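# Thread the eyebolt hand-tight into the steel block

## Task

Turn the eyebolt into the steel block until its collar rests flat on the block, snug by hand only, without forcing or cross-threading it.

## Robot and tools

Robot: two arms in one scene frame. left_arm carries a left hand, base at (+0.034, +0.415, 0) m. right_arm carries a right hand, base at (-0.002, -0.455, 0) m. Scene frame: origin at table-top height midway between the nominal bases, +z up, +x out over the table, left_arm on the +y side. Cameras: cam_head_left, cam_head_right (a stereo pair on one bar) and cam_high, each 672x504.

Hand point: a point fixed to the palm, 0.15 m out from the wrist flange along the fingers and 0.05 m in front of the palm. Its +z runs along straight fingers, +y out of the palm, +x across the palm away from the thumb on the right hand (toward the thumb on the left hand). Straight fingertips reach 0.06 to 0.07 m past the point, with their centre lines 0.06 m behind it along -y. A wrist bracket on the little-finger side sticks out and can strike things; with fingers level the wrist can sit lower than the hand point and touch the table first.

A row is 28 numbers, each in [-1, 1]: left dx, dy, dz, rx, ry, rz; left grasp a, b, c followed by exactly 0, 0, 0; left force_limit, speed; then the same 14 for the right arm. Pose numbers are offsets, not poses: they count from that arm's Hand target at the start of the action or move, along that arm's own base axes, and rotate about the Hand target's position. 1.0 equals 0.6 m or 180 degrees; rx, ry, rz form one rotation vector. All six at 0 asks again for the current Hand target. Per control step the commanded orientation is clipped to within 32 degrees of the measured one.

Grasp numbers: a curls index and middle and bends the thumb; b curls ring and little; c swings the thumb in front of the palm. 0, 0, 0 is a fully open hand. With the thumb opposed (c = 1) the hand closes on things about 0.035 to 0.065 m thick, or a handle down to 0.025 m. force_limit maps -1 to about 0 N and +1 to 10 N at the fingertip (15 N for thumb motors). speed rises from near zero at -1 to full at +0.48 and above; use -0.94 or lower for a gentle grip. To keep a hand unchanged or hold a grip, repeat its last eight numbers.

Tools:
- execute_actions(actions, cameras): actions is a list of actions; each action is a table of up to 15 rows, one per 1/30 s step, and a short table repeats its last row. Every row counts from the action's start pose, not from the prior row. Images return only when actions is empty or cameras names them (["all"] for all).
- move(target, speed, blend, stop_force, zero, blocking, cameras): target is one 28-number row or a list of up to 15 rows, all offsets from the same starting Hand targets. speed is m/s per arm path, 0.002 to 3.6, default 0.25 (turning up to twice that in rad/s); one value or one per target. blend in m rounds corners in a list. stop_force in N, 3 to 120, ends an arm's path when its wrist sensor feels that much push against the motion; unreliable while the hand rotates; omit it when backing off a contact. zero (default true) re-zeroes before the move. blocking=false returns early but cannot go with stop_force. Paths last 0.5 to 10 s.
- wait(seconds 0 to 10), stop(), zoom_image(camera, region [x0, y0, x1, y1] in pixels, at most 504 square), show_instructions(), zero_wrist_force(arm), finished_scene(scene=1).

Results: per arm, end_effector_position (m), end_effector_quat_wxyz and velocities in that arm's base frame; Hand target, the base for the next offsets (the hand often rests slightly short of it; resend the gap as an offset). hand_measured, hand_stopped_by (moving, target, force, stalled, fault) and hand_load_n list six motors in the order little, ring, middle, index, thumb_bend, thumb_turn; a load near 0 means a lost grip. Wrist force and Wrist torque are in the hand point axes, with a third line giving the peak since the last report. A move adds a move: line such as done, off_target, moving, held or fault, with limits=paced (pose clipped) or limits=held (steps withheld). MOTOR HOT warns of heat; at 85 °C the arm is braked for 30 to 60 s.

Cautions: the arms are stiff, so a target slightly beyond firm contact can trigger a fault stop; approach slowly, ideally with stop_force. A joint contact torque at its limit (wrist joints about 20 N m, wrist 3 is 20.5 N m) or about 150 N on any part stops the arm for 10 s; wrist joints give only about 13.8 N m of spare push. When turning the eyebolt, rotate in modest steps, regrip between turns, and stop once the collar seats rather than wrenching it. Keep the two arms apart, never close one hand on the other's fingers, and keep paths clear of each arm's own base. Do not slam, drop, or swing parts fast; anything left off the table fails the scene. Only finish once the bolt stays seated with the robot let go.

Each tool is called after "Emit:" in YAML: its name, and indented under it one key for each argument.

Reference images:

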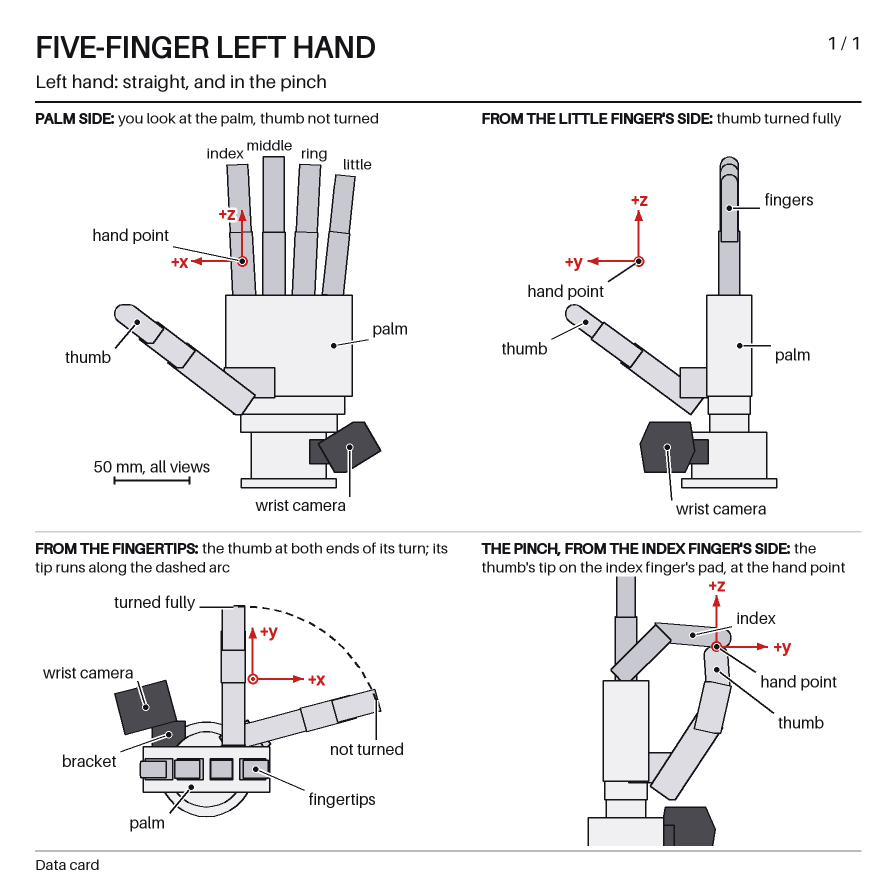

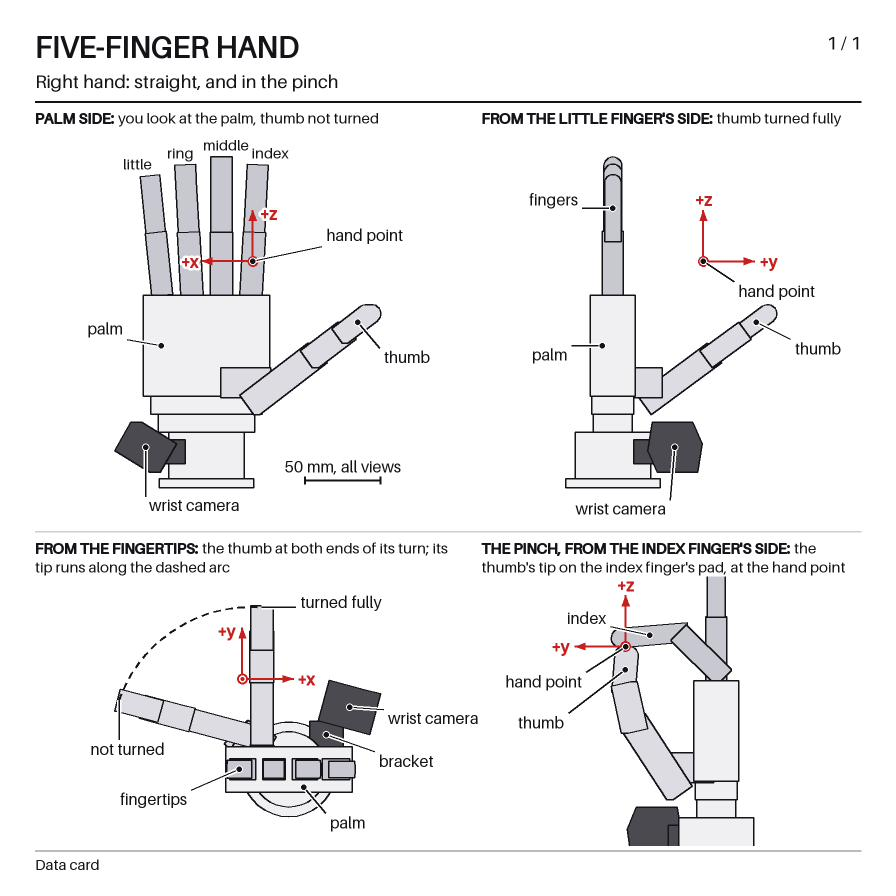

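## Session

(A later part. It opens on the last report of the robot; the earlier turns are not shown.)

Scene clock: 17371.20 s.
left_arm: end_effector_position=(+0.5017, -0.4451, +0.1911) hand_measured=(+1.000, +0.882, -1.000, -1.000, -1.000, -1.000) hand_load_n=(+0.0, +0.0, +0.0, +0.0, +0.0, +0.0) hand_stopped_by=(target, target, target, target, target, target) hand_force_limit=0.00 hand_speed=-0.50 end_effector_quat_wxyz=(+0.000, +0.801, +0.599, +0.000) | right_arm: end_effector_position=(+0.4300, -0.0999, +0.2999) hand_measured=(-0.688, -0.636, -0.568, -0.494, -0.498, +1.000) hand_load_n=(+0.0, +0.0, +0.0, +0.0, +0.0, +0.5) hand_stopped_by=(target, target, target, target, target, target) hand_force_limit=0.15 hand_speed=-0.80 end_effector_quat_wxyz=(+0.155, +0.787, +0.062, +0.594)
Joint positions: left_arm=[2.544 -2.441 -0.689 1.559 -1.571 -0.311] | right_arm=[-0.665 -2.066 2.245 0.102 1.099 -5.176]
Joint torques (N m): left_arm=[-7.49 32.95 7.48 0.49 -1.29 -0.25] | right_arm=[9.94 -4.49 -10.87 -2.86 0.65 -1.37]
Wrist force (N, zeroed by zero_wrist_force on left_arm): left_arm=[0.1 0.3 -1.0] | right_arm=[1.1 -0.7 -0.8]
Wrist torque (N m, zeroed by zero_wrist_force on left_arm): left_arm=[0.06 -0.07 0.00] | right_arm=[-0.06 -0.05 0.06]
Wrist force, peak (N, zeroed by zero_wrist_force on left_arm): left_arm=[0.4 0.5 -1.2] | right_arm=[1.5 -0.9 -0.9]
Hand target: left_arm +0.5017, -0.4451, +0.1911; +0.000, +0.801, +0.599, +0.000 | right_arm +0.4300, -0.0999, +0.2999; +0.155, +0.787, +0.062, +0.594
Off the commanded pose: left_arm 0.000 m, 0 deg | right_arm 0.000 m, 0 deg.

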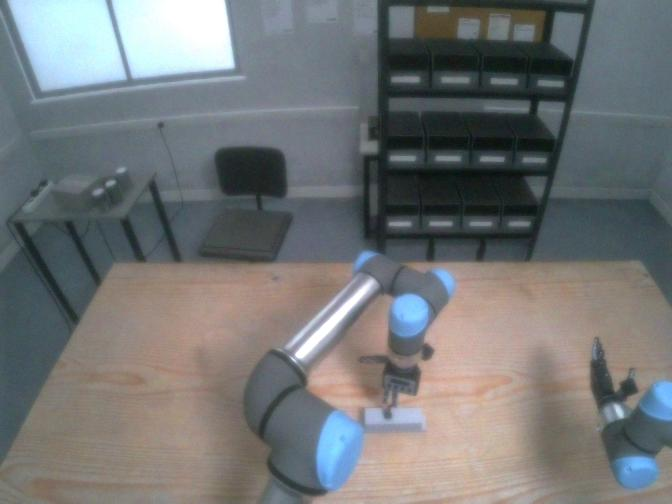

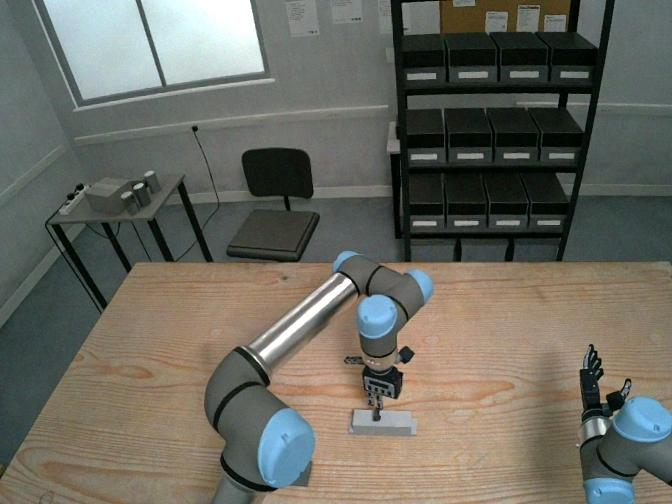

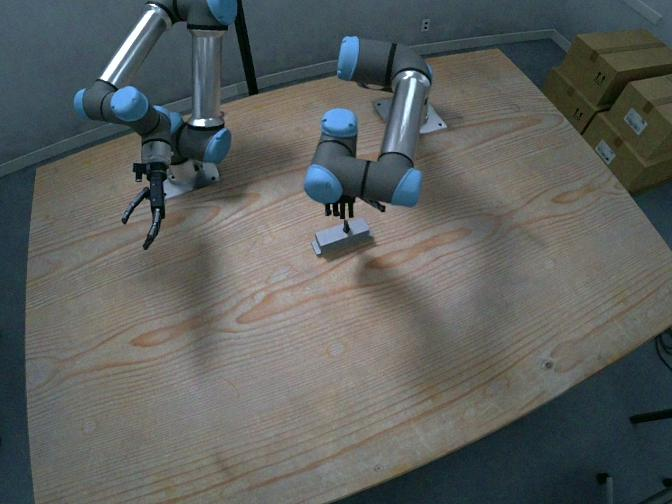

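Emit:
move:
  target:
    - [0.0028,-0.0667,0,0,0,0,-0.125,1,0,0,0,0,0.0,-0.5,0,0,0,0,0,0,0.27,0.17,1,0,0,0,0.15,-0.8]
    - [0.0028,-0.0667,-0.0785,0,0,0,-0.125,1,0,0,0,0,0.0,-0.5,0,0,0,0,0,0,0.27,0.17,1,0,0,0,0.15,-0.8]
  speed: 0.06
  cameras: ["cam_head_right","cam_high"]

Emit:
zero_wrist_force:
  arm: "left_arm"

Emit:
zoom_image:
  camera: "cam_head_right"
  region: [355, 385, 405, 435]

Emit:
zoom_image:
  camera: "cam_high"
  region: [310, 195, 360, 245]

Scene clock: 17409.20 s.
left_arm: end_effector_position=(+0.5034, -0.4851, +0.1440) hand_measured=(+1.000, +0.882, -1.000, -1.000, -1.000, -1.000) hand_load_n=(+0.0, +0.0, +0.0, +0.0, +0.0, +0.0) hand_stopped_by=(target, target, target, target, target, target) hand_force_limit=0.00 hand_speed=-0.50 end_effector_quat_wxyz=(+0.000, +0.801, +0.599, +0.000) | right_arm: end_effector_position=(+0.4300, -0.0999, +0.2999) hand_measured=(-0.688, -0.636, -0.568, -0.494, -0.498, +1.000) hand_load_n=(+0.0, +0.0, +0.0, +0.0, +0.0, +0.5) hand_stopped_by=(target, target, target, target, target, target) hand_force_limit=0.15 hand_speed=-0.80 end_effector_quat_wxyz=(+0.155, +0.787, +0.062, +0.594)
Joint positions: left_arm=[2.494 -2.564 -0.578 1.571 -1.571 -0.361] | right_arm=[-0.665 -2.066 2.245 0.102 1.099 -5.176]
Joint torques (N m): left_arm=[8.37 65.53 32.87 -5.16 0.71 1.18] | right_arm=[9.57 -4.63 -10.7 -3.11 0.54 -1.39]
Wrist force (N, zeroed by zero_wrist_force on left_arm): left_arm=[0.2 0.0 -1.1] | right_arm=[1.4 -0.8 -0.8]
Wrist torque (N m, zeroed by zero_wrist_force on left_arm): left_arm=[0.00 -0.07 0.02] | right_arm=[-0.09 -0.09 0.08]
Wrist force, peak (N, zeroed by zero_wrist_force on left_arm): left_arm=[0.1 0.2 -2.0] | right_arm=[1.4 -0.9 -0.9]
Hand target: left_arm +0.5034, -0.4851, +0.1440; +0.000, +0.801, +0.599, +0.000 | right_arm +0.4300, -0.0999, +0.2999; +0.155, +0.787, +0.062, +0.594
Off the commanded pose: left_arm 0.000 m, 0 deg | right_arm 0.000 m, 0 deg.
move: done
Images, in order (width x height): cam_head_right 672x504, cam_high 672x504.

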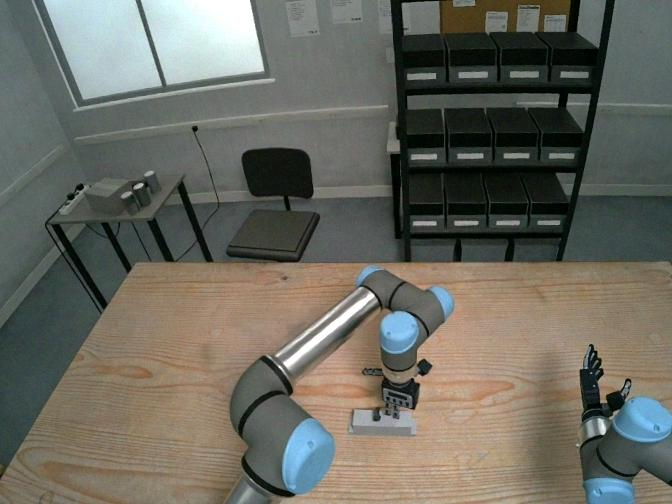

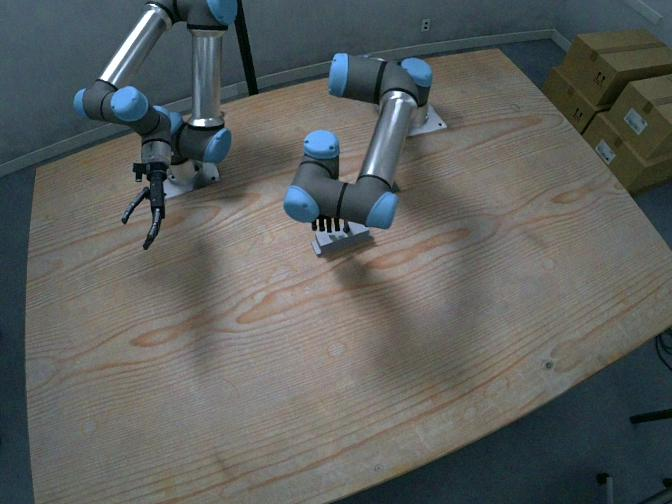

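Wrist force sensor zeroed.

Scaled by 10.080 from the camera's 672x504 image, which has a finer 960x720 frame.

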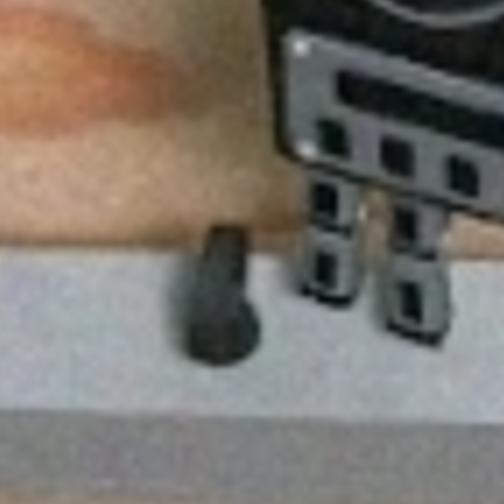

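Scaled by 10.080 from the camera's 672x504 image, which has a finer 960x720 frame.

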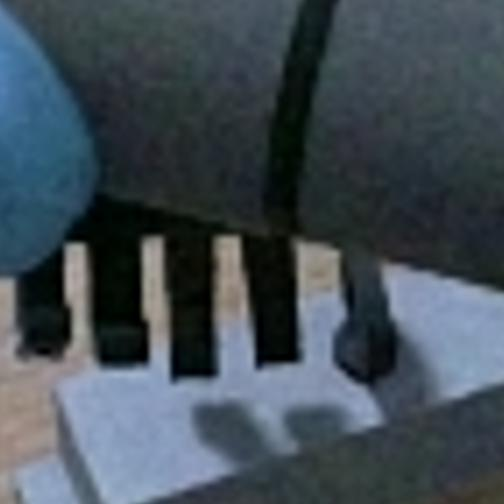

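Emit:
move:
  target: [0,0,-0.035,0,0,0,-0.125,1,0,0,0,0,0.0,-0.5,0,0,0,0,0,0,0.27,0.17,1,0,0,0,0.15,-0.8]
  speed: 0.004
  stop_force: 3
  cameras: ["cam_head_right"]

Scene clock: 17422.33 s.
left_arm: end_effector_position=(+0.5034, -0.4851, +0.1297) hand_measured=(+1.000, +0.882, -1.000, -1.000, -1.000, -1.000) hand_load_n=(+0.5, +0.0, -0.5, +0.0, +0.0, +0.0) hand_stopped_by=(target, target, target, target, target, target) hand_force_limit=0.00 hand_speed=-0.50 end_effector_quat_wxyz=(+0.000, +0.801, +0.599, +0.000) | right_arm: end_effector_position=(+0.4300, -0.0999, +0.2999) hand_measured=(-0.688, -0.636, -0.568, -0.494, -0.498, +1.000) hand_load_n=(+0.0, +0.0, +0.0, +0.0, +0.0, +0.5) hand_stopped_by=(target, target, target, target, target, target) hand_force_limit=0.15 hand_speed=-0.80 end_effector_quat_wxyz=(+0.155, +0.787, +0.062, +0.594)
Joint positions: left_arm=[2.494 -2.566 -0.612 1.607 -1.571 -0.361] | right_arm=[-0.665 -2.066 2.245 0.102 1.099 -5.176]
Joint torques (N m): left_arm=[2.94 41.6 30.24 -4.66 0.86 -1.29] | right_arm=[10.59 -4.07 -10.18 -3.12 0.61 -1.23]
Wrist force (N, zeroed by zero_wrist_force on left_arm): left_arm=[-0.3 0.5 -4.8] | right_arm=[1.3 -0.8 -0.9]
Wrist torque (N m, zeroed by zero_wrist_force on left_arm): left_arm=[0.33 -0.10 -0.04] | right_arm=[-0.08 -0.07 0.08]
Wrist force, peak (N, zeroed by zero_wrist_force on left_arm): left_arm=[-0.3 0.3 -6.4] | right_arm=[1.6 -0.8 -0.7]
Hand target: left_arm +0.5034, -0.4851, +0.1297; +0.000, +0.801, +0.599, +0.000 (not the last commanded pose) | right_arm +0.4300, -0.0999, +0.2999; +0.155, +0.787, +0.062, +0.594
Off the commanded pose: left_arm 0.007 m, 0 deg | right_arm 0.000 m, 0 deg.
move: contact (left_arm)
Images, in order (width x height): cam_head_right 672x504.

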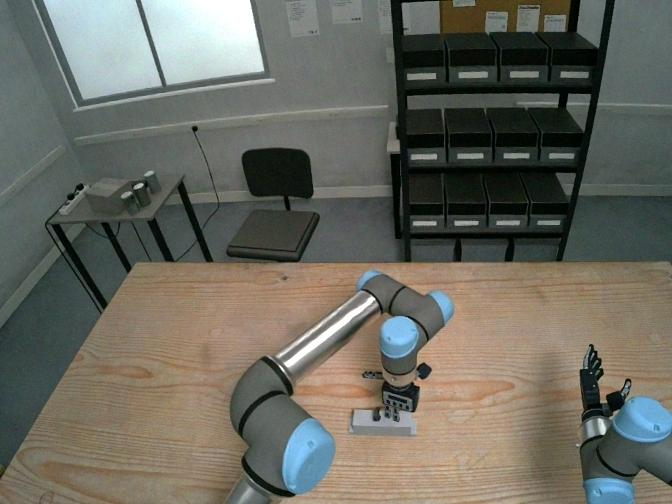

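Emit:
move:
  target:
    - [0,0,0.1023,0,0,0,-0.125,1,0,0,0,0,0.0,-0.5,0,0,0,0,0,0,0.27,0.17,1,0,0,0,0.15,-0.8]
    - [-0.0028,0.0667,0.1023,0,0,0,-0.125,1,0,0,0,0,0.0,-0.5,0,0,0,0,0,0,0.27,0.17,1,0,0,0,0.15,-0.8]
  speed: 0.08

Emit:
zero_wrist_force:
  arm: "left_arm"

Emit:
move:
  target: [0,0,-0.0768,0,0,0,-0.125,1,0,0,0,0,0.0,-0.5,0,0,0,0,0,0,0.27,0.17,1,0,0,0,0.15,-0.8]
  speed: 0.01
  stop_force: 4

Scene clock: 17438.63 s.
left_arm: end_effector_position=(+0.5017, -0.4451, +0.1912) hand_measured=(+1.000, +0.882, -1.000, -1.000, -1.000, -1.000) hand_load_n=(+0.0, +0.0, +0.0, +0.0, +0.0, +0.0) hand_stopped_by=(target, target, target, target, target, target) hand_force_limit=0.00 hand_speed=-0.50 end_effector_quat_wxyz=(+0.000, +0.801, +0.599, +0.000) | right_arm: end_effector_position=(+0.4300, -0.0999, +0.2999) hand_measured=(-0.688, -0.636, -0.568, -0.494, -0.498, +1.000) hand_load_n=(+0.0, +0.0, +0.0, +0.5, +0.0, +0.5) hand_stopped_by=(target, target, target, target, target, target) hand_force_limit=0.15 hand_speed=-0.80 end_effector_quat_wxyz=(+0.155, +0.787, +0.062, +0.594)
Joint positions: left_arm=[2.544 -2.441 -0.689 1.559 -1.571 -0.311] | right_arm=[-0.665 -2.066 2.245 0.102 1.099 -5.176]
Joint torques (N m): left_arm=[-6.65 41.68 11.23 -4.22 0.96 -0.75] | right_arm=[10.82 -4.56 -10.93 -3.06 0.78 -1.2]
Wrist force (N, zeroed by zero_wrist_force on left_arm): left_arm=[0.2 0.3 -0.1] | right_arm=[1.4 -0.8 -0.7]
Wrist torque (N m, zeroed by zero_wrist_force on left_arm): left_arm=[0.07 -0.05 -0.14] | right_arm=[-0.09 -0.10 0.08]
Wrist force, peak (N, zeroed by zero_wrist_force on left_arm): left_arm=[-0.5 0.3 -5.1] | right_arm=[1.3 -0.9 -1.1]
Hand target: left_arm +0.5017, -0.4451, +0.1911; +0.000, +0.801, +0.599, +0.000 | right_arm +0.4300, -0.0999, +0.2999; +0.155, +0.787, +0.062, +0.594
Off the commanded pose: left_arm 0.000 m, 0 deg | right_arm 0.000 m, 0 deg.
move: done

Wrist force sensor zeroed.

Scene clock: 17444.27 s.
left_arm: end_effector_position=(+0.5017, -0.4451, +0.1449) hand_measured=(+1.000, +0.882, -1.000, -1.000, -1.000, -1.000) hand_load_n=(+0.0, +0.0, -0.5, +0.0, -0.5, +0.5) hand_stopped_by=(target, target, target, target, target, target) hand_force_limit=0.00 hand_speed=-0.50 end_effector_quat_wxyz=(+0.000, +0.801, +0.599, +0.000) | right_arm: end_effector_position=(+0.4300, -0.0999, +0.2999) hand_measured=(-0.688, -0.636, -0.568, -0.494, -0.498, +1.000) hand_load_n=(+0.0, +0.0, +0.0, +0.0, +0.0, +0.0) hand_stopped_by=(target, target, target, target, target, target) hand_force_limit=0.15 hand_speed=-0.80 end_effector_quat_wxyz=(+0.155, +0.787, +0.062, +0.594)
Joint positions: left_arm=[2.544 -2.448 -0.794 1.671 -1.571 -0.311] | right_arm=[-0.665 -2.066 2.245 0.102 1.099 -5.176]
Joint torques (N m): left_arm=[-7.83 45.08 31.04 -4.64 -1.11 0.93] | right_arm=[10.29 -4.34 -11.2 -3.08 0.52 -1.15]
Wrist force (N, zeroed by zero_wrist_force on left_arm): left_arm=[0.1 0.4 -2.7] | right_arm=[1.3 -0.7 -0.7]
Wrist torque (N m, zeroed by zero_wrist_force on left_arm): left_arm=[0.11 0.03 -0.03] | right_arm=[-0.07 -0.08 0.08]
Wrist force, peak (N, zeroed by zero_wrist_force on left_arm): left_arm=[0.5 -0.1 -3.1] | right_arm=[1.6 -0.8 -0.8]
Hand target: left_arm +0.5017, -0.4451, +0.1450; +0.000, +0.801, +0.599, +0.000 | right_arm +0.4300, -0.0999, +0.2999; +0.155, +0.787, +0.062, +0.594
Off the commanded pose: left_arm 0.000 m, 0 deg | right_arm 0.000 m, 0 deg.
move: done

Emit:
move:
  target: [0,0,-0.035,0,0,0,-0.125,1,0,0,0,0,0.0,-0.5,0,0,0,0,0,0,0.27,0.17,1,0,0,0,0.15,-0.8]
  speed: 0.004
  stop_force: 3
  cameras: ["cam_head_right","cam_high"]

Emit:
zoom_image:
  camera: "cam_head_right"
  region: [355, 385, 405, 435]

Emit:
zoom_image:
  camera: "cam_high"
  region: [320, 195, 370, 245]

Scene clock: 17458.63 s.
left_arm: end_effector_position=(+0.5017, -0.4451, +0.1399) hand_measured=(+1.000, +0.882, -1.000, -1.000, -1.000, -1.000) hand_load_n=(+0.0, +0.0, -1.5, +0.0, +0.0, +0.0) hand_stopped_by=(target, target, target, target, target, target) hand_force_limit=0.00 hand_speed=-0.50 end_effector_quat_wxyz=(+0.000, +0.801, +0.599, +0.000) | right_arm: end_effector_position=(+0.4300, -0.0999, +0.2999) hand_measured=(-0.688, -0.636, -0.568, -0.494, -0.498, +1.000) hand_load_n=(+0.5, +0.0, +0.0, +0.0, +0.0, +0.5) hand_stopped_by=(target, target, target, target, target, target) hand_force_limit=0.15 hand_speed=-0.80 end_effector_quat_wxyz=(+0.155, +0.787, +0.062, +0.594)
Joint positions: left_arm=[2.544 -2.45 -0.803 1.682 -1.571 -0.311] | right_arm=[-0.665 -2.066 2.245 0.102 1.099 -5.176]
Joint torques (N m): left_arm=[-5.89 47.43 29.73 -4.67 -1.1 0.98] | right_arm=[10.65 -4.5 -9.91 -3 0.49 -1.36]
Wrist force (N, zeroed by zero_wrist_force on left_arm): left_arm=[-0.2 0.8 -4.9] | right_arm=[1.0 -0.7 -0.6]
Wrist torque (N m, zeroed by zero_wrist_force on left_arm): left_arm=[0.26 -0.03 -0.09] | right_arm=[-0.08 -0.05 0.06]
Wrist force, peak (N, zeroed by zero_wrist_force on left_arm): left_arm=[0.1 -0.2 -6.1] | right_arm=[1.3 -1.2 -0.8]
Hand target: left_arm +0.5017, -0.4451, +0.1400; +0.000, +0.801, +0.599, +0.000 (not the last commanded pose) | right_arm +0.4300, -0.0999, +0.2999; +0.155, +0.787, +0.062, +0.594
Off the commanded pose: left_arm 0.016 m, 0 deg | right_arm 0.000 m, 0 deg.
move: contact (left_arm)
Images, in order (width x height): cam_head_right 672x504, cam_high 672x504.

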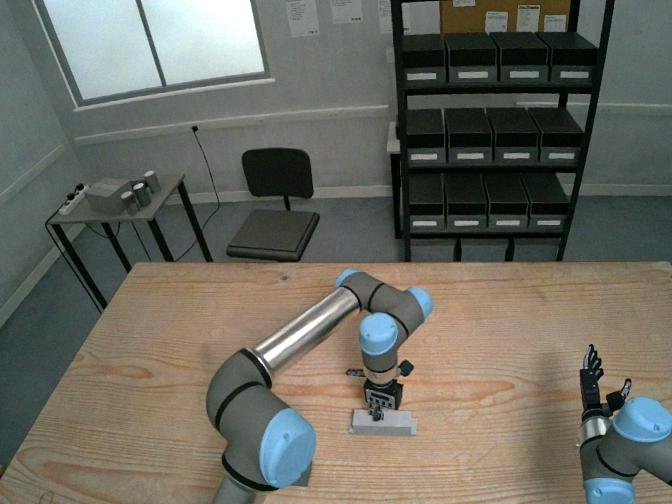

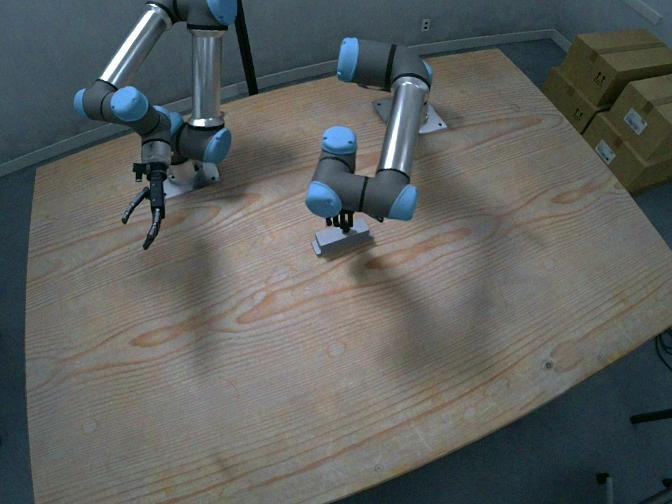

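Scaled by 10.080 from the camera's 672x504 image, which has a finer 960x720 frame.

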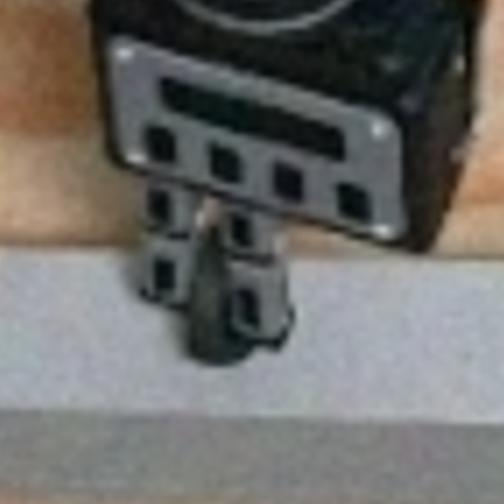

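Scaled by 10.080 from the camera's 672x504 image, which has a finer 960x720 frame.

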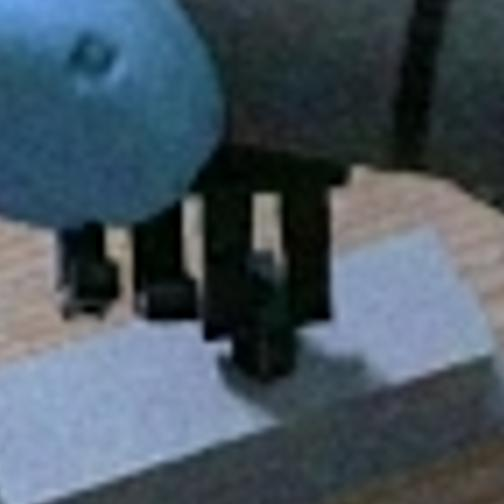

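Emit:
move:
  target:
    - [0,0,0.0067,0,0,0,-0.125,1,0,0,0,0,0.0,-0.5,0,0,0,0,0,0,0.27,0.17,1,0,0,0,0.15,-0.8]
    - [0.0012,0.0105,0.0067,0,0,0.0333,-0.125,1,0,0,0,0,0.0,-0.5,0,0,0,0,0,0,0.27,0.17,1,0,0,0,0.15,-0.8]
  speed: 0.03
  cameras: ["cam_head_right","cam_high"]

Emit:
zoom_image:
  camera: "cam_head_right"
  region: [355, 385, 405, 435]

Emit:
zoom_image:
  camera: "cam_high"
  region: [320, 195, 370, 245]

Scene clock: 17513.00 s.
left_arm: end_effector_position=(+0.5024, -0.4388, +0.1440) hand_measured=(+1.000, +0.882, -1.000, -1.000, -1.000, -1.000) hand_load_n=(+0.0, +0.0, +0.0, -0.5, -0.5, +0.0) hand_stopped_by=(target, target, target, target, target, target) hand_force_limit=0.00 hand_speed=-0.50 end_effector_quat_wxyz=(+0.000, +0.768, +0.640, +0.000) end_effector_velocity=(+0.001, +0.000, +0.000) end_effector_angular_velocity=(+0.000, -0.001, -0.005) | right_arm: end_effector_position=(+0.4300, -0.0999, +0.2999) hand_measured=(-0.688, -0.636, -0.568, -0.494, -0.498, +1.000) hand_load_n=(+0.0, +0.0, +0.0, +0.0, +0.0, +0.0) hand_stopped_by=(target, target, target, target, target, target) hand_force_limit=0.15 hand_speed=-0.80 end_effector_quat_wxyz=(+0.155, +0.787, +0.062, +0.594)
Joint positions: left_arm=[2.545 -2.455 -0.783 1.667 -1.571 -0.414] | right_arm=[-0.665 -2.066 2.245 0.102 1.099 -5.176]
Joint velocities: left_arm=[0.001 0 0.001 0 0 0.006] | right_arm=[within noise]
Joint torques (N m): left_arm=[6.25 36.9 27.47 -4.7 -0.31 1.38] | right_arm=[9.81 -4.76 -10.89 -3 0.42 -1.29]
Wrist force (N, zeroed by zero_wrist_force on left_arm): left_arm=[0.4 0.3 0.0] | right_arm=[1.3 -0.7 -0.7]
Wrist torque (N m, zeroed by zero_wrist_force on left_arm): left_arm=[-0.02 0.09 0.16] | right_arm=[-0.08 -0.09 0.08]
Wrist force, peak (N, zeroed by zero_wrist_force on left_arm): left_arm=[-0.4 0.5 5.1] | right_arm=[1.4 -0.9 -0.9]
Hand target: left_arm +0.5024, -0.4388, +0.1440; +0.000, +0.769, +0.640, +0.000 | right_arm +0.4300, -0.0999, +0.2999; +0.155, +0.787, +0.062, +0.594
Off the commanded pose: left_arm 0.000 m, 0 deg | right_arm 0.000 m, 0 deg.
move: done
Images, in order (width x height): cam_head_right 672x504, cam_high 672x504.

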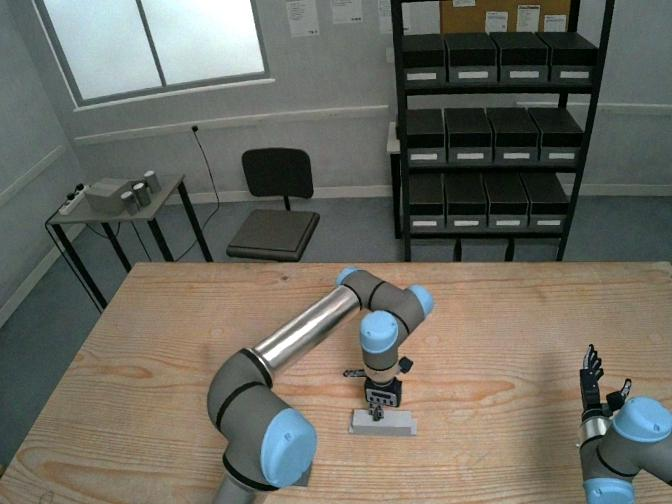

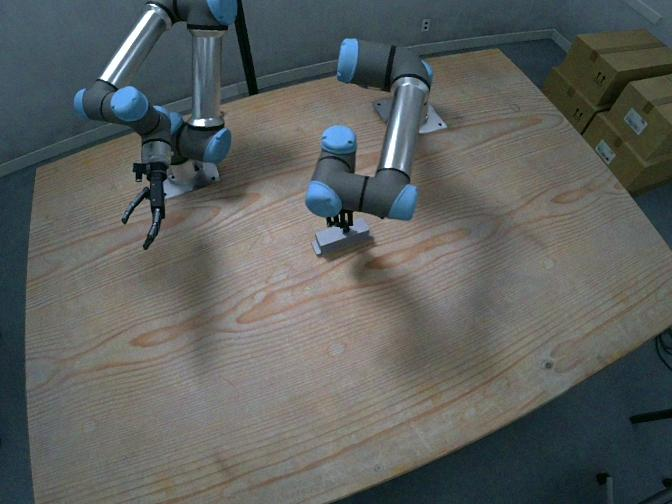

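Scaled by 10.080 from the camera's 672x504 image, which has a finer 960x720 frame.

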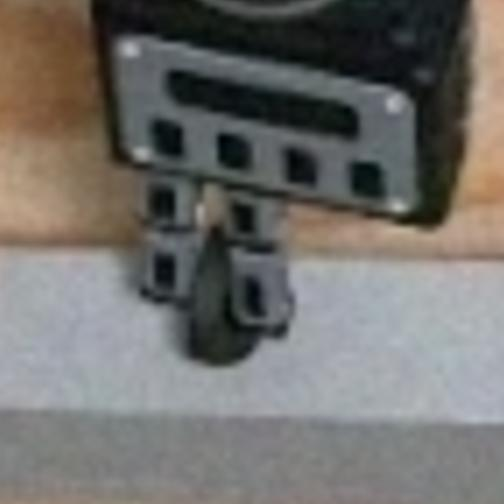

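Scaled by 10.080 from the camera's 672x504 image, which has a finer 960x720 frame.

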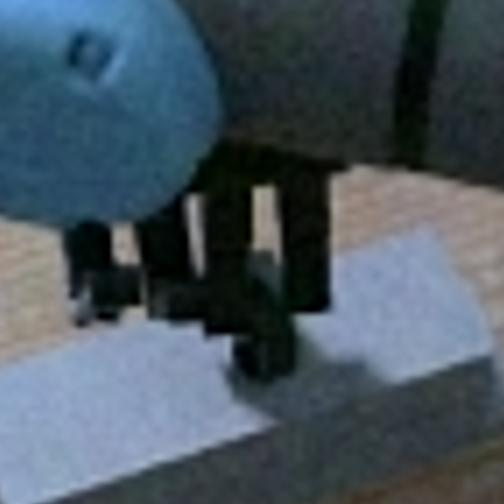

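Emit:
zero_wrist_force:
  arm: "left_arm"

Emit:
move:
  target: [0,0,-0.035,0,0,0,-0.125,1,0,0,0,0,0.0,-0.5,0,0,0,0,0,0,0.27,0.17,1,0,0,0,0.15,-0.8]
  speed: 0.004
  stop_force: 3

Wrist force sensor zeroed.

Scene clock: 17545.90 s.
left_arm: end_effector_position=(+0.5024, -0.4388, +0.1347) hand_measured=(+1.000, +0.882, -1.000, -1.000, -1.000, -1.000) hand_load_n=(+0.5, +0.0, +0.0, -0.5, +0.0, +0.0) hand_stopped_by=(target, target, target, target, target, target) hand_force_limit=0.00 hand_speed=-0.50 end_effector_quat_wxyz=(+0.000, +0.769, +0.640, +0.000) | right_arm: end_effector_position=(+0.4300, -0.0999, +0.2999) hand_measured=(-0.688, -0.636, -0.568, -0.494, -0.498, +1.000) hand_load_n=(+0.0, +0.0, +0.0, +0.0, +0.0, +0.0) hand_stopped_by=(target, target, target, target, target, target) hand_force_limit=0.15 hand_speed=-0.80 end_effector_quat_wxyz=(+0.155, +0.787, +0.062, +0.594)
Joint positions: left_arm=[2.545 -2.458 -0.8 1.688 -1.571 -0.414] | right_arm=[-0.665 -2.066 2.245 0.102 1.099 -5.176]
Joint torques (N m): left_arm=[-7.77 45.66 29.46 -4.7 -1.02 1.1] | right_arm=[10.56 -4.63 -9.93 -2.88 0.49 -1.28]
Wrist force (N, zeroed by zero_wrist_force on left_arm): left_arm=[-0.4 -0.1 -4.4] | right_arm=[1.3 -0.7 -0.6]
Wrist torque (N m, zeroed by zero_wrist_force on left_arm): left_arm=[0.24 -0.11 -0.01] | right_arm=[-0.09 -0.09 0.08]
Wrist force, peak (N, zeroed by zero_wrist_force on left_arm): left_arm=[-0.2 -0.6 -5.4] | right_arm=[1.4 -0.9 -1.0]
Hand target: left_arm +0.5024, -0.4388, +0.1347; +0.000, +0.769, +0.640, +0.000 (not the last commanded pose) | right_arm +0.4300, -0.0999, +0.2999; +0.155, +0.787, +0.062, +0.594
Off the commanded pose: left_arm 0.012 m, 0 deg | right_arm 0.000 m, 0 deg.
move: contact (left_arm)

Emit:
move:
  target:
    - [0,0,0.003,0,0,0,-0.125,1,0,0,0,0,0.0,-0.5,0,0,0,0,0,0,0.27,0.17,1,0,0,0,0.15,-0.8]
    - [0,-0.0027,0.003,0,0,0,-0.125,1,0,0,0,0,0.0,-0.5,0,0,0,0,0,0,0.27,0.17,1,0,0,0,0.15,-0.8]
  speed: 0.02

Emit:
move:
  target: [-0.0025,-0.0173,0,0,0,-0.0556,-0.125,1,0,0,0,0,0.0,-0.5,0,0,0,0,0,0,0.27,0.17,1,0,0,0,0.15,-0.8]
  speed: 0.1
  cameras: ["cam_head_right","cam_high"]

Emit:
zoom_image:
  camera: "cam_head_right"
  region: [355, 385, 405, 435]

Emit:
zoom_image:
  camera: "cam_high"
  region: [320, 195, 370, 245]

Scene clock: 17590.00 s.
left_arm: end_effector_position=(+0.5023, -0.4405, +0.1366) hand_measured=(+1.000, +0.882, -1.000, -1.000, -1.000, -1.000) hand_load_n=(+0.0, +0.0, +0.0, +0.0, +0.0, +0.0) hand_stopped_by=(target, target, target, target, target, target) hand_force_limit=0.00 hand_speed=-0.50 end_effector_quat_wxyz=(+0.000, +0.769, +0.640, +0.000) end_effector_velocity=(-0.001, +0.001, -0.002) end_effector_angular_velocity=(+0.002, +0.005, -0.001) | right_arm: end_effector_position=(+0.4300, -0.0999, +0.2999) hand_measured=(-0.688, -0.636, -0.568, -0.494, -0.498, +1.000) hand_load_n=(+0.0, +0.0, +0.0, +0.0, +0.0, +0.5) hand_stopped_by=(target, target, target, target, target, target) hand_force_limit=0.15 hand_speed=-0.80 end_effector_quat_wxyz=(+0.155, +0.787, +0.062, +0.594)
Joint positions: left_arm=[2.543 -2.462 -0.789 1.68 -1.571 -0.416] | right_arm=[-0.665 -2.066 2.245 0.102 1.099 -5.176]
Joint velocities: left_arm=[0 0 -0.006 0.001 0.001 0.001] | right_arm=[within noise]
Joint torques (N m): left_arm=[8.85 54.19 8.39 -0.92 -1.26 0.1] | right_arm=[9.52 -4.09 -10.41 -3.15 0.58 -1.19]
Wrist force (N, zeroed by zero_wrist_force on left_arm): left_arm=[0.3 -0.5 -0.2] | right_arm=[1.3 -0.7 -0.7]
Wrist torque (N m, zeroed by zero_wrist_force on left_arm): left_arm=[0.00 -0.02 0.03] | right_arm=[-0.07 -0.09 0.08]
Wrist force, peak (N, zeroed by zero_wrist_force on left_arm): left_arm=[-0.2 -0.1 -4.6] | right_arm=[1.4 -1.0 -0.9]
Hand target: left_arm +0.5024, -0.4404, +0.1365; +0.000, +0.769, +0.640, +0.000 | right_arm +0.4300, -0.0999, +0.2999; +0.155, +0.787, +0.062, +0.594
Off the commanded pose: left_arm 0.000 m, 0 deg | right_arm 0.000 m, 0 deg.
move: done

Scene clock: 17591.30 s.
left_arm: end_effector_position=(+0.5009, -0.4508, +0.1365) hand_measured=(+1.000, +0.882, -1.000, -1.000, -1.000, -1.000) hand_load_n=(+0.0, +0.0, -10.5, +2.0, +0.0, +0.0) hand_stopped_by=(target, target, target, target, target, target) hand_force_limit=0.00 hand_speed=-0.50 end_effector_quat_wxyz=(+0.000, +0.821, +0.570, +0.000) | right_arm: end_effector_position=(+0.4300, -0.0999, +0.2999) hand_measured=(-0.688, -0.636, -0.568, -0.494, -0.498, +1.000) hand_load_n=(+0.0, +0.0, +0.0, +0.0, +0.0, +0.0) hand_stopped_by=(target, target, target, target, target, target) hand_force_limit=0.15 hand_speed=-0.80 end_effector_quat_wxyz=(+0.155, +0.787, +0.062, +0.594)
Joint positions: left_arm=[2.541 -2.45 -0.812 1.691 -1.571 -0.244] | right_arm=[-0.665 -2.066 2.245 0.102 1.099 -5.176]
Joint torques (N m): left_arm=[-3.23 53.49 26.86 -0.43 1.15 0.45] | right_arm=[10.14 -4.86 -10.94 -3.02 0.32 -1.22]
Wrist force (N, zeroed by zero_wrist_force on left_arm): left_arm=[-0.7 -2.1 0.5] | right_arm=[1.1 -0.6 -0.6]
Wrist torque (N m, zeroed by zero_wrist_force on left_arm): left_arm=[-0.04 -0.10 -0.45] | right_arm=[-0.07 -0.05 0.07]
Wrist force, peak (N, zeroed by zero_wrist_force on left_arm): left_arm=[-1.8 2.2 1.0] | right_arm=[1.4 -0.9 -0.9]
Hand target: left_arm +0.5009, -0.4508, +0.1365; +0.000, +0.821, +0.570, +0.000 | right_arm +0.4300, -0.0999, +0.2999; +0.155, +0.787, +0.062, +0.594
Off the commanded pose: left_arm 0.000 m, 0 deg | right_arm 0.000 m, 0 deg.
move: done
Images, in order (width x height): cam_head_right 672x504, cam_high 672x504.

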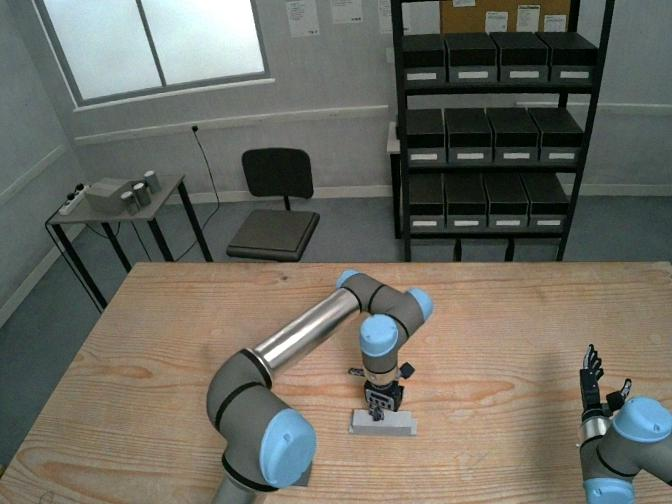

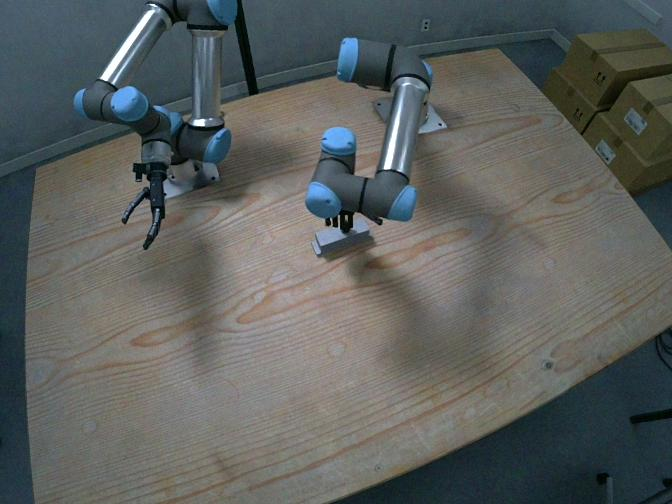

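Scaled by 10.080 from the camera's 672x504 image, which has a finer 960x720 frame.

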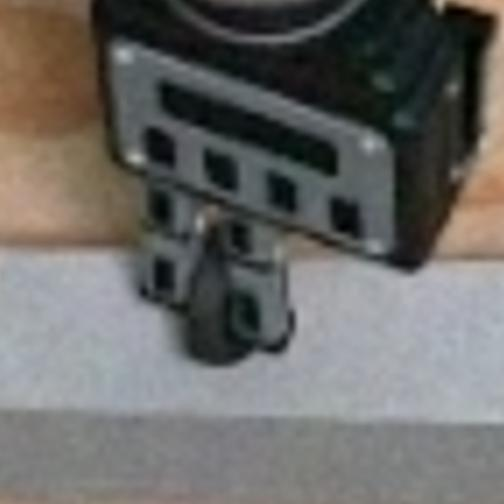

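Scaled by 10.080 from the camera's 672x504 image, which has a finer 960x720 frame.

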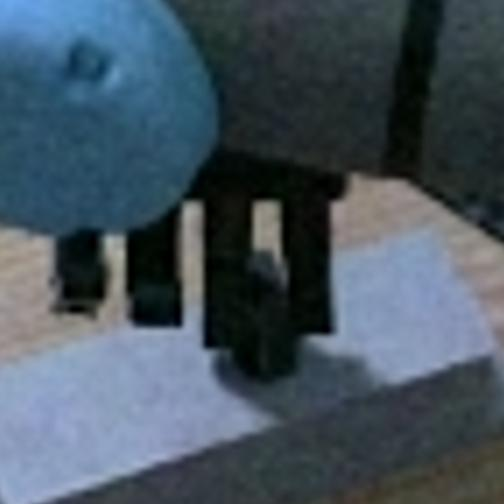

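Emit:
move:
  target:
    - [0.0025,0.0173,0,0,0,0.0528,-0.125,1,0,0,0,0,0.0,-0.5,0,0,0,0,0,0,0.27,0.17,1,0,0,0,0.15,-0.8]
    - [0.0025,0.0173,0.09,0,0,0.0528,-0.125,1,0,0,0,0,0.0,-0.5,0,0,0,0,0,0,0.27,0.17,1,0,0,0,0.15,-0.8]
  speed: 0.05
  cameras: ["cam_head_right","cam_high"]

Emit:
zoom_image:
  camera: "cam_head_right"
  region: [355, 385, 405, 435]

Emit:
zoom_image:
  camera: "cam_high"
  region: [325, 205, 365, 245]

Scene clock: 17611.63 s.
left_arm: end_effector_position=(+0.5024, -0.4404, +0.1906) hand_measured=(+1.000, +0.882, -1.000, -1.000, -1.000, -1.000) hand_load_n=(+0.0, +0.0, +0.0, +0.0, -0.5, +0.0) hand_stopped_by=(target, target, target, target, target, target) hand_force_limit=0.00 hand_speed=-0.50 end_effector_quat_wxyz=(+0.000, +0.771, +0.636, +0.000) | right_arm: end_effector_position=(+0.4300, -0.0999, +0.2999) hand_measured=(-0.688, -0.636, -0.568, -0.494, -0.498, +1.000) hand_load_n=(+0.5, +0.0, +0.0, +0.0, +0.0, +0.5) hand_stopped_by=(target, target, target, target, target, target) hand_force_limit=0.15 hand_speed=-0.80 end_effector_quat_wxyz=(+0.155, +0.787, +0.062, +0.594)
Joint positions: left_arm=[2.544 -2.451 -0.671 1.552 -1.571 -0.407] | right_arm=[-0.665 -2.066 2.245 0.102 1.099 -5.176]
Joint torques (N m): left_arm=[-0.92 32.85 7.75 0.43 -1.31 -1.29] | right_arm=[10.19 -4.05 -10.67 -3.07 0.54 -1.17]
Wrist force (N, zeroed by zero_wrist_force on left_arm): left_arm=[-0.5 -0.5 0.1] | right_arm=[1.4 -0.7 -0.8]
Wrist torque (N m, zeroed by zero_wrist_force on left_arm): left_arm=[0.00 -0.07 -0.02] | right_arm=[-0.08 -0.09 0.08]
Wrist force, peak (N, zeroed by zero_wrist_force on left_arm): left_arm=[0.8 -5.0 0.6] | right_arm=[1.4 -0.9 -0.9]
Hand target: left_arm +0.5024, -0.4404, +0.1905; +0.000, +0.771, +0.636, +0.000 | right_arm +0.4300, -0.0999, +0.2999; +0.155, +0.787, +0.062, +0.594
Off the commanded pose: left_arm 0.000 m, 0 deg | right_arm 0.000 m, 0 deg.
move: done
Images, in order (width x height): cam_head_right 672x504, cam_high 672x504.

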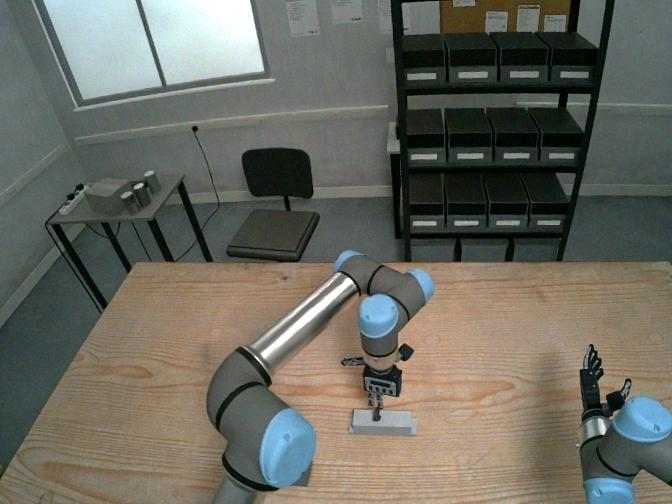

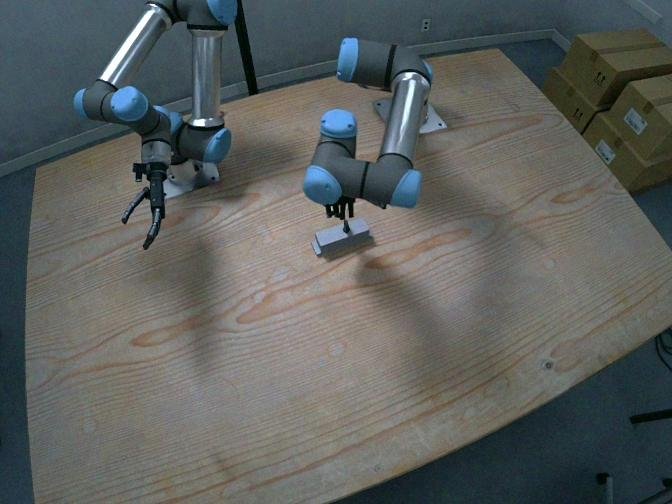

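Scaled by 10.080 from the camera's 672x504 image, which has a finer 960x720 frame.

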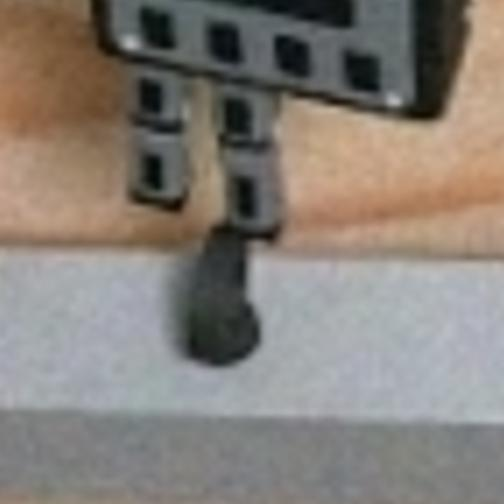

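Scaled by 12.600 from the camera's 672x504 image, which has a finer 960x720 frame.

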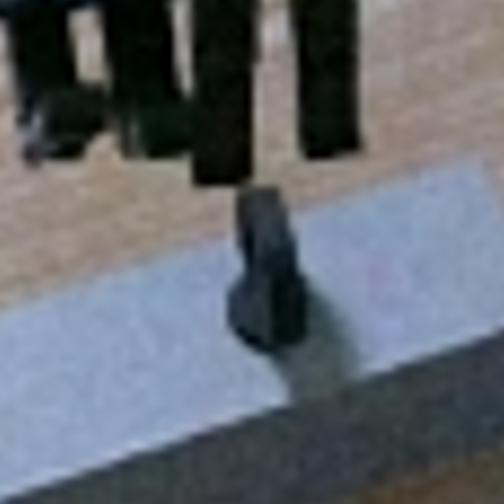

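Emit:
move:
  target: [0,0,0.1333,0,0,0,-0.125,1,0,0,0,0,0.0,-0.5,0,0,0,0,0,0,0.27,0.17,1,0,0,0,0.15,-0.8]
  speed: 0.15
  cameras: ["cam_head_right","cam_high"]

Emit:
zoom_image:
  camera: "cam_head_right"
  region: [357, 395, 397, 435]

Emit:
zoom_image:
  camera: "cam_high"
  region: [325, 205, 365, 245]

Scene clock: 17635.83 s.
left_arm: end_effector_position=(+0.5025, -0.4404, +0.2703) hand_measured=(+1.000, +0.882, -1.000, -1.000, -1.000, -1.000) hand_load_n=(+0.0, +0.0, +0.0, +0.0, -0.5, +0.0) hand_stopped_by=(target, target, target, target, target, target) hand_force_limit=0.00 hand_speed=-0.50 end_effector_quat_wxyz=(+0.000, +0.771, +0.636, +0.000) | right_arm: end_effector_position=(+0.4300, -0.0999, +0.2999) hand_measured=(-0.688, -0.636, -0.568, -0.494, -0.498, +1.000) hand_load_n=(+0.0, +0.0, +0.0, +0.0, +0.0, +0.5) hand_stopped_by=(target, target, target, target, target, target) hand_force_limit=0.15 hand_speed=-0.80 end_effector_quat_wxyz=(+0.155, +0.787, +0.062, +0.594)
Joint positions: left_arm=[2.544 -2.507 -0.361 1.297 -1.571 -0.407] | right_arm=[-0.665 -2.066 2.245 0.102 1.099 -5.176]
Joint torques (N m): left_arm=[-8.35 65.09 15.35 -0.4 -1.15 -0.35] | right_arm=[10.33 -4.98 -10.72 -3.01 0.57 -1.3]
Wrist force (N, zeroed by zero_wrist_force on left_arm): left_arm=[-0.6 -0.8 -0.1] | right_arm=[1.3 -0.6 -0.8]
Wrist torque (N m, zeroed by zero_wrist_force on left_arm): left_arm=[-0.06 -0.03 -0.04] | right_arm=[-0.05 -0.07 0.08]
Wrist force, peak (N, zeroed by zero_wrist_force on left_arm): left_arm=[-0.5 -0.5 1.7] | right_arm=[1.5 -1.1 -0.8]
Hand target: left_arm +0.5024, -0.4404, +0.2705; +0.000, +0.771, +0.636, +0.000 | right_arm +0.4300, -0.0999, +0.2999; +0.155, +0.787, +0.062, +0.594
Off the commanded pose: left_arm 0.000 m, 0 deg | right_arm 0.000 m, 0 deg.
move: done
Images, in order (width x height): cam_head_right 672x504, cam_high 672x504.

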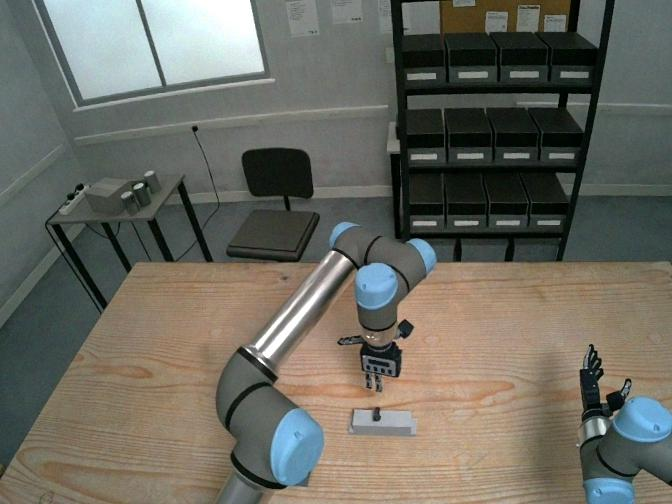

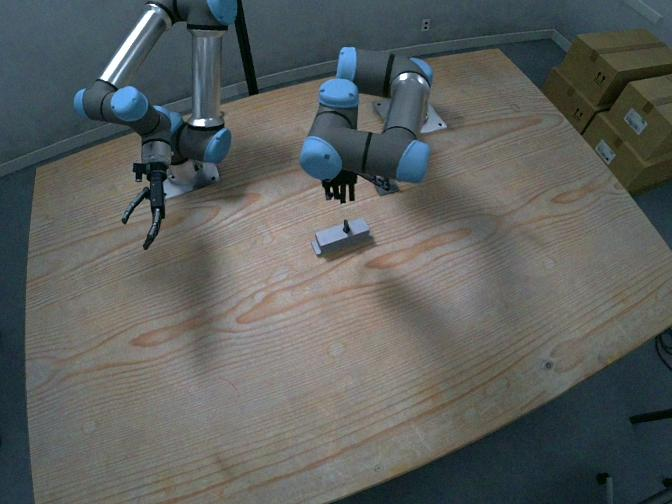

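Scaled by 12.600 from the camera's 672x504 image, which has a finer 960x720 frame.

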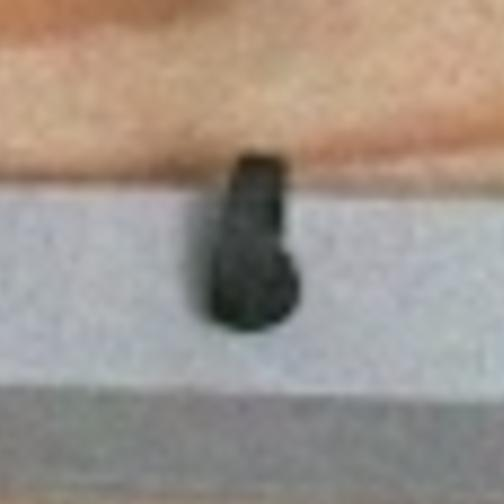

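Scaled by 12.600 from the camera's 672x504 image, which has a finer 960x720 frame.

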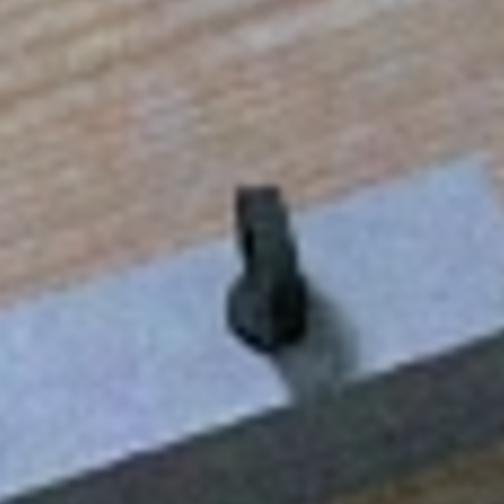

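Emit:
finished_scene:

The scene is finished: the task was done.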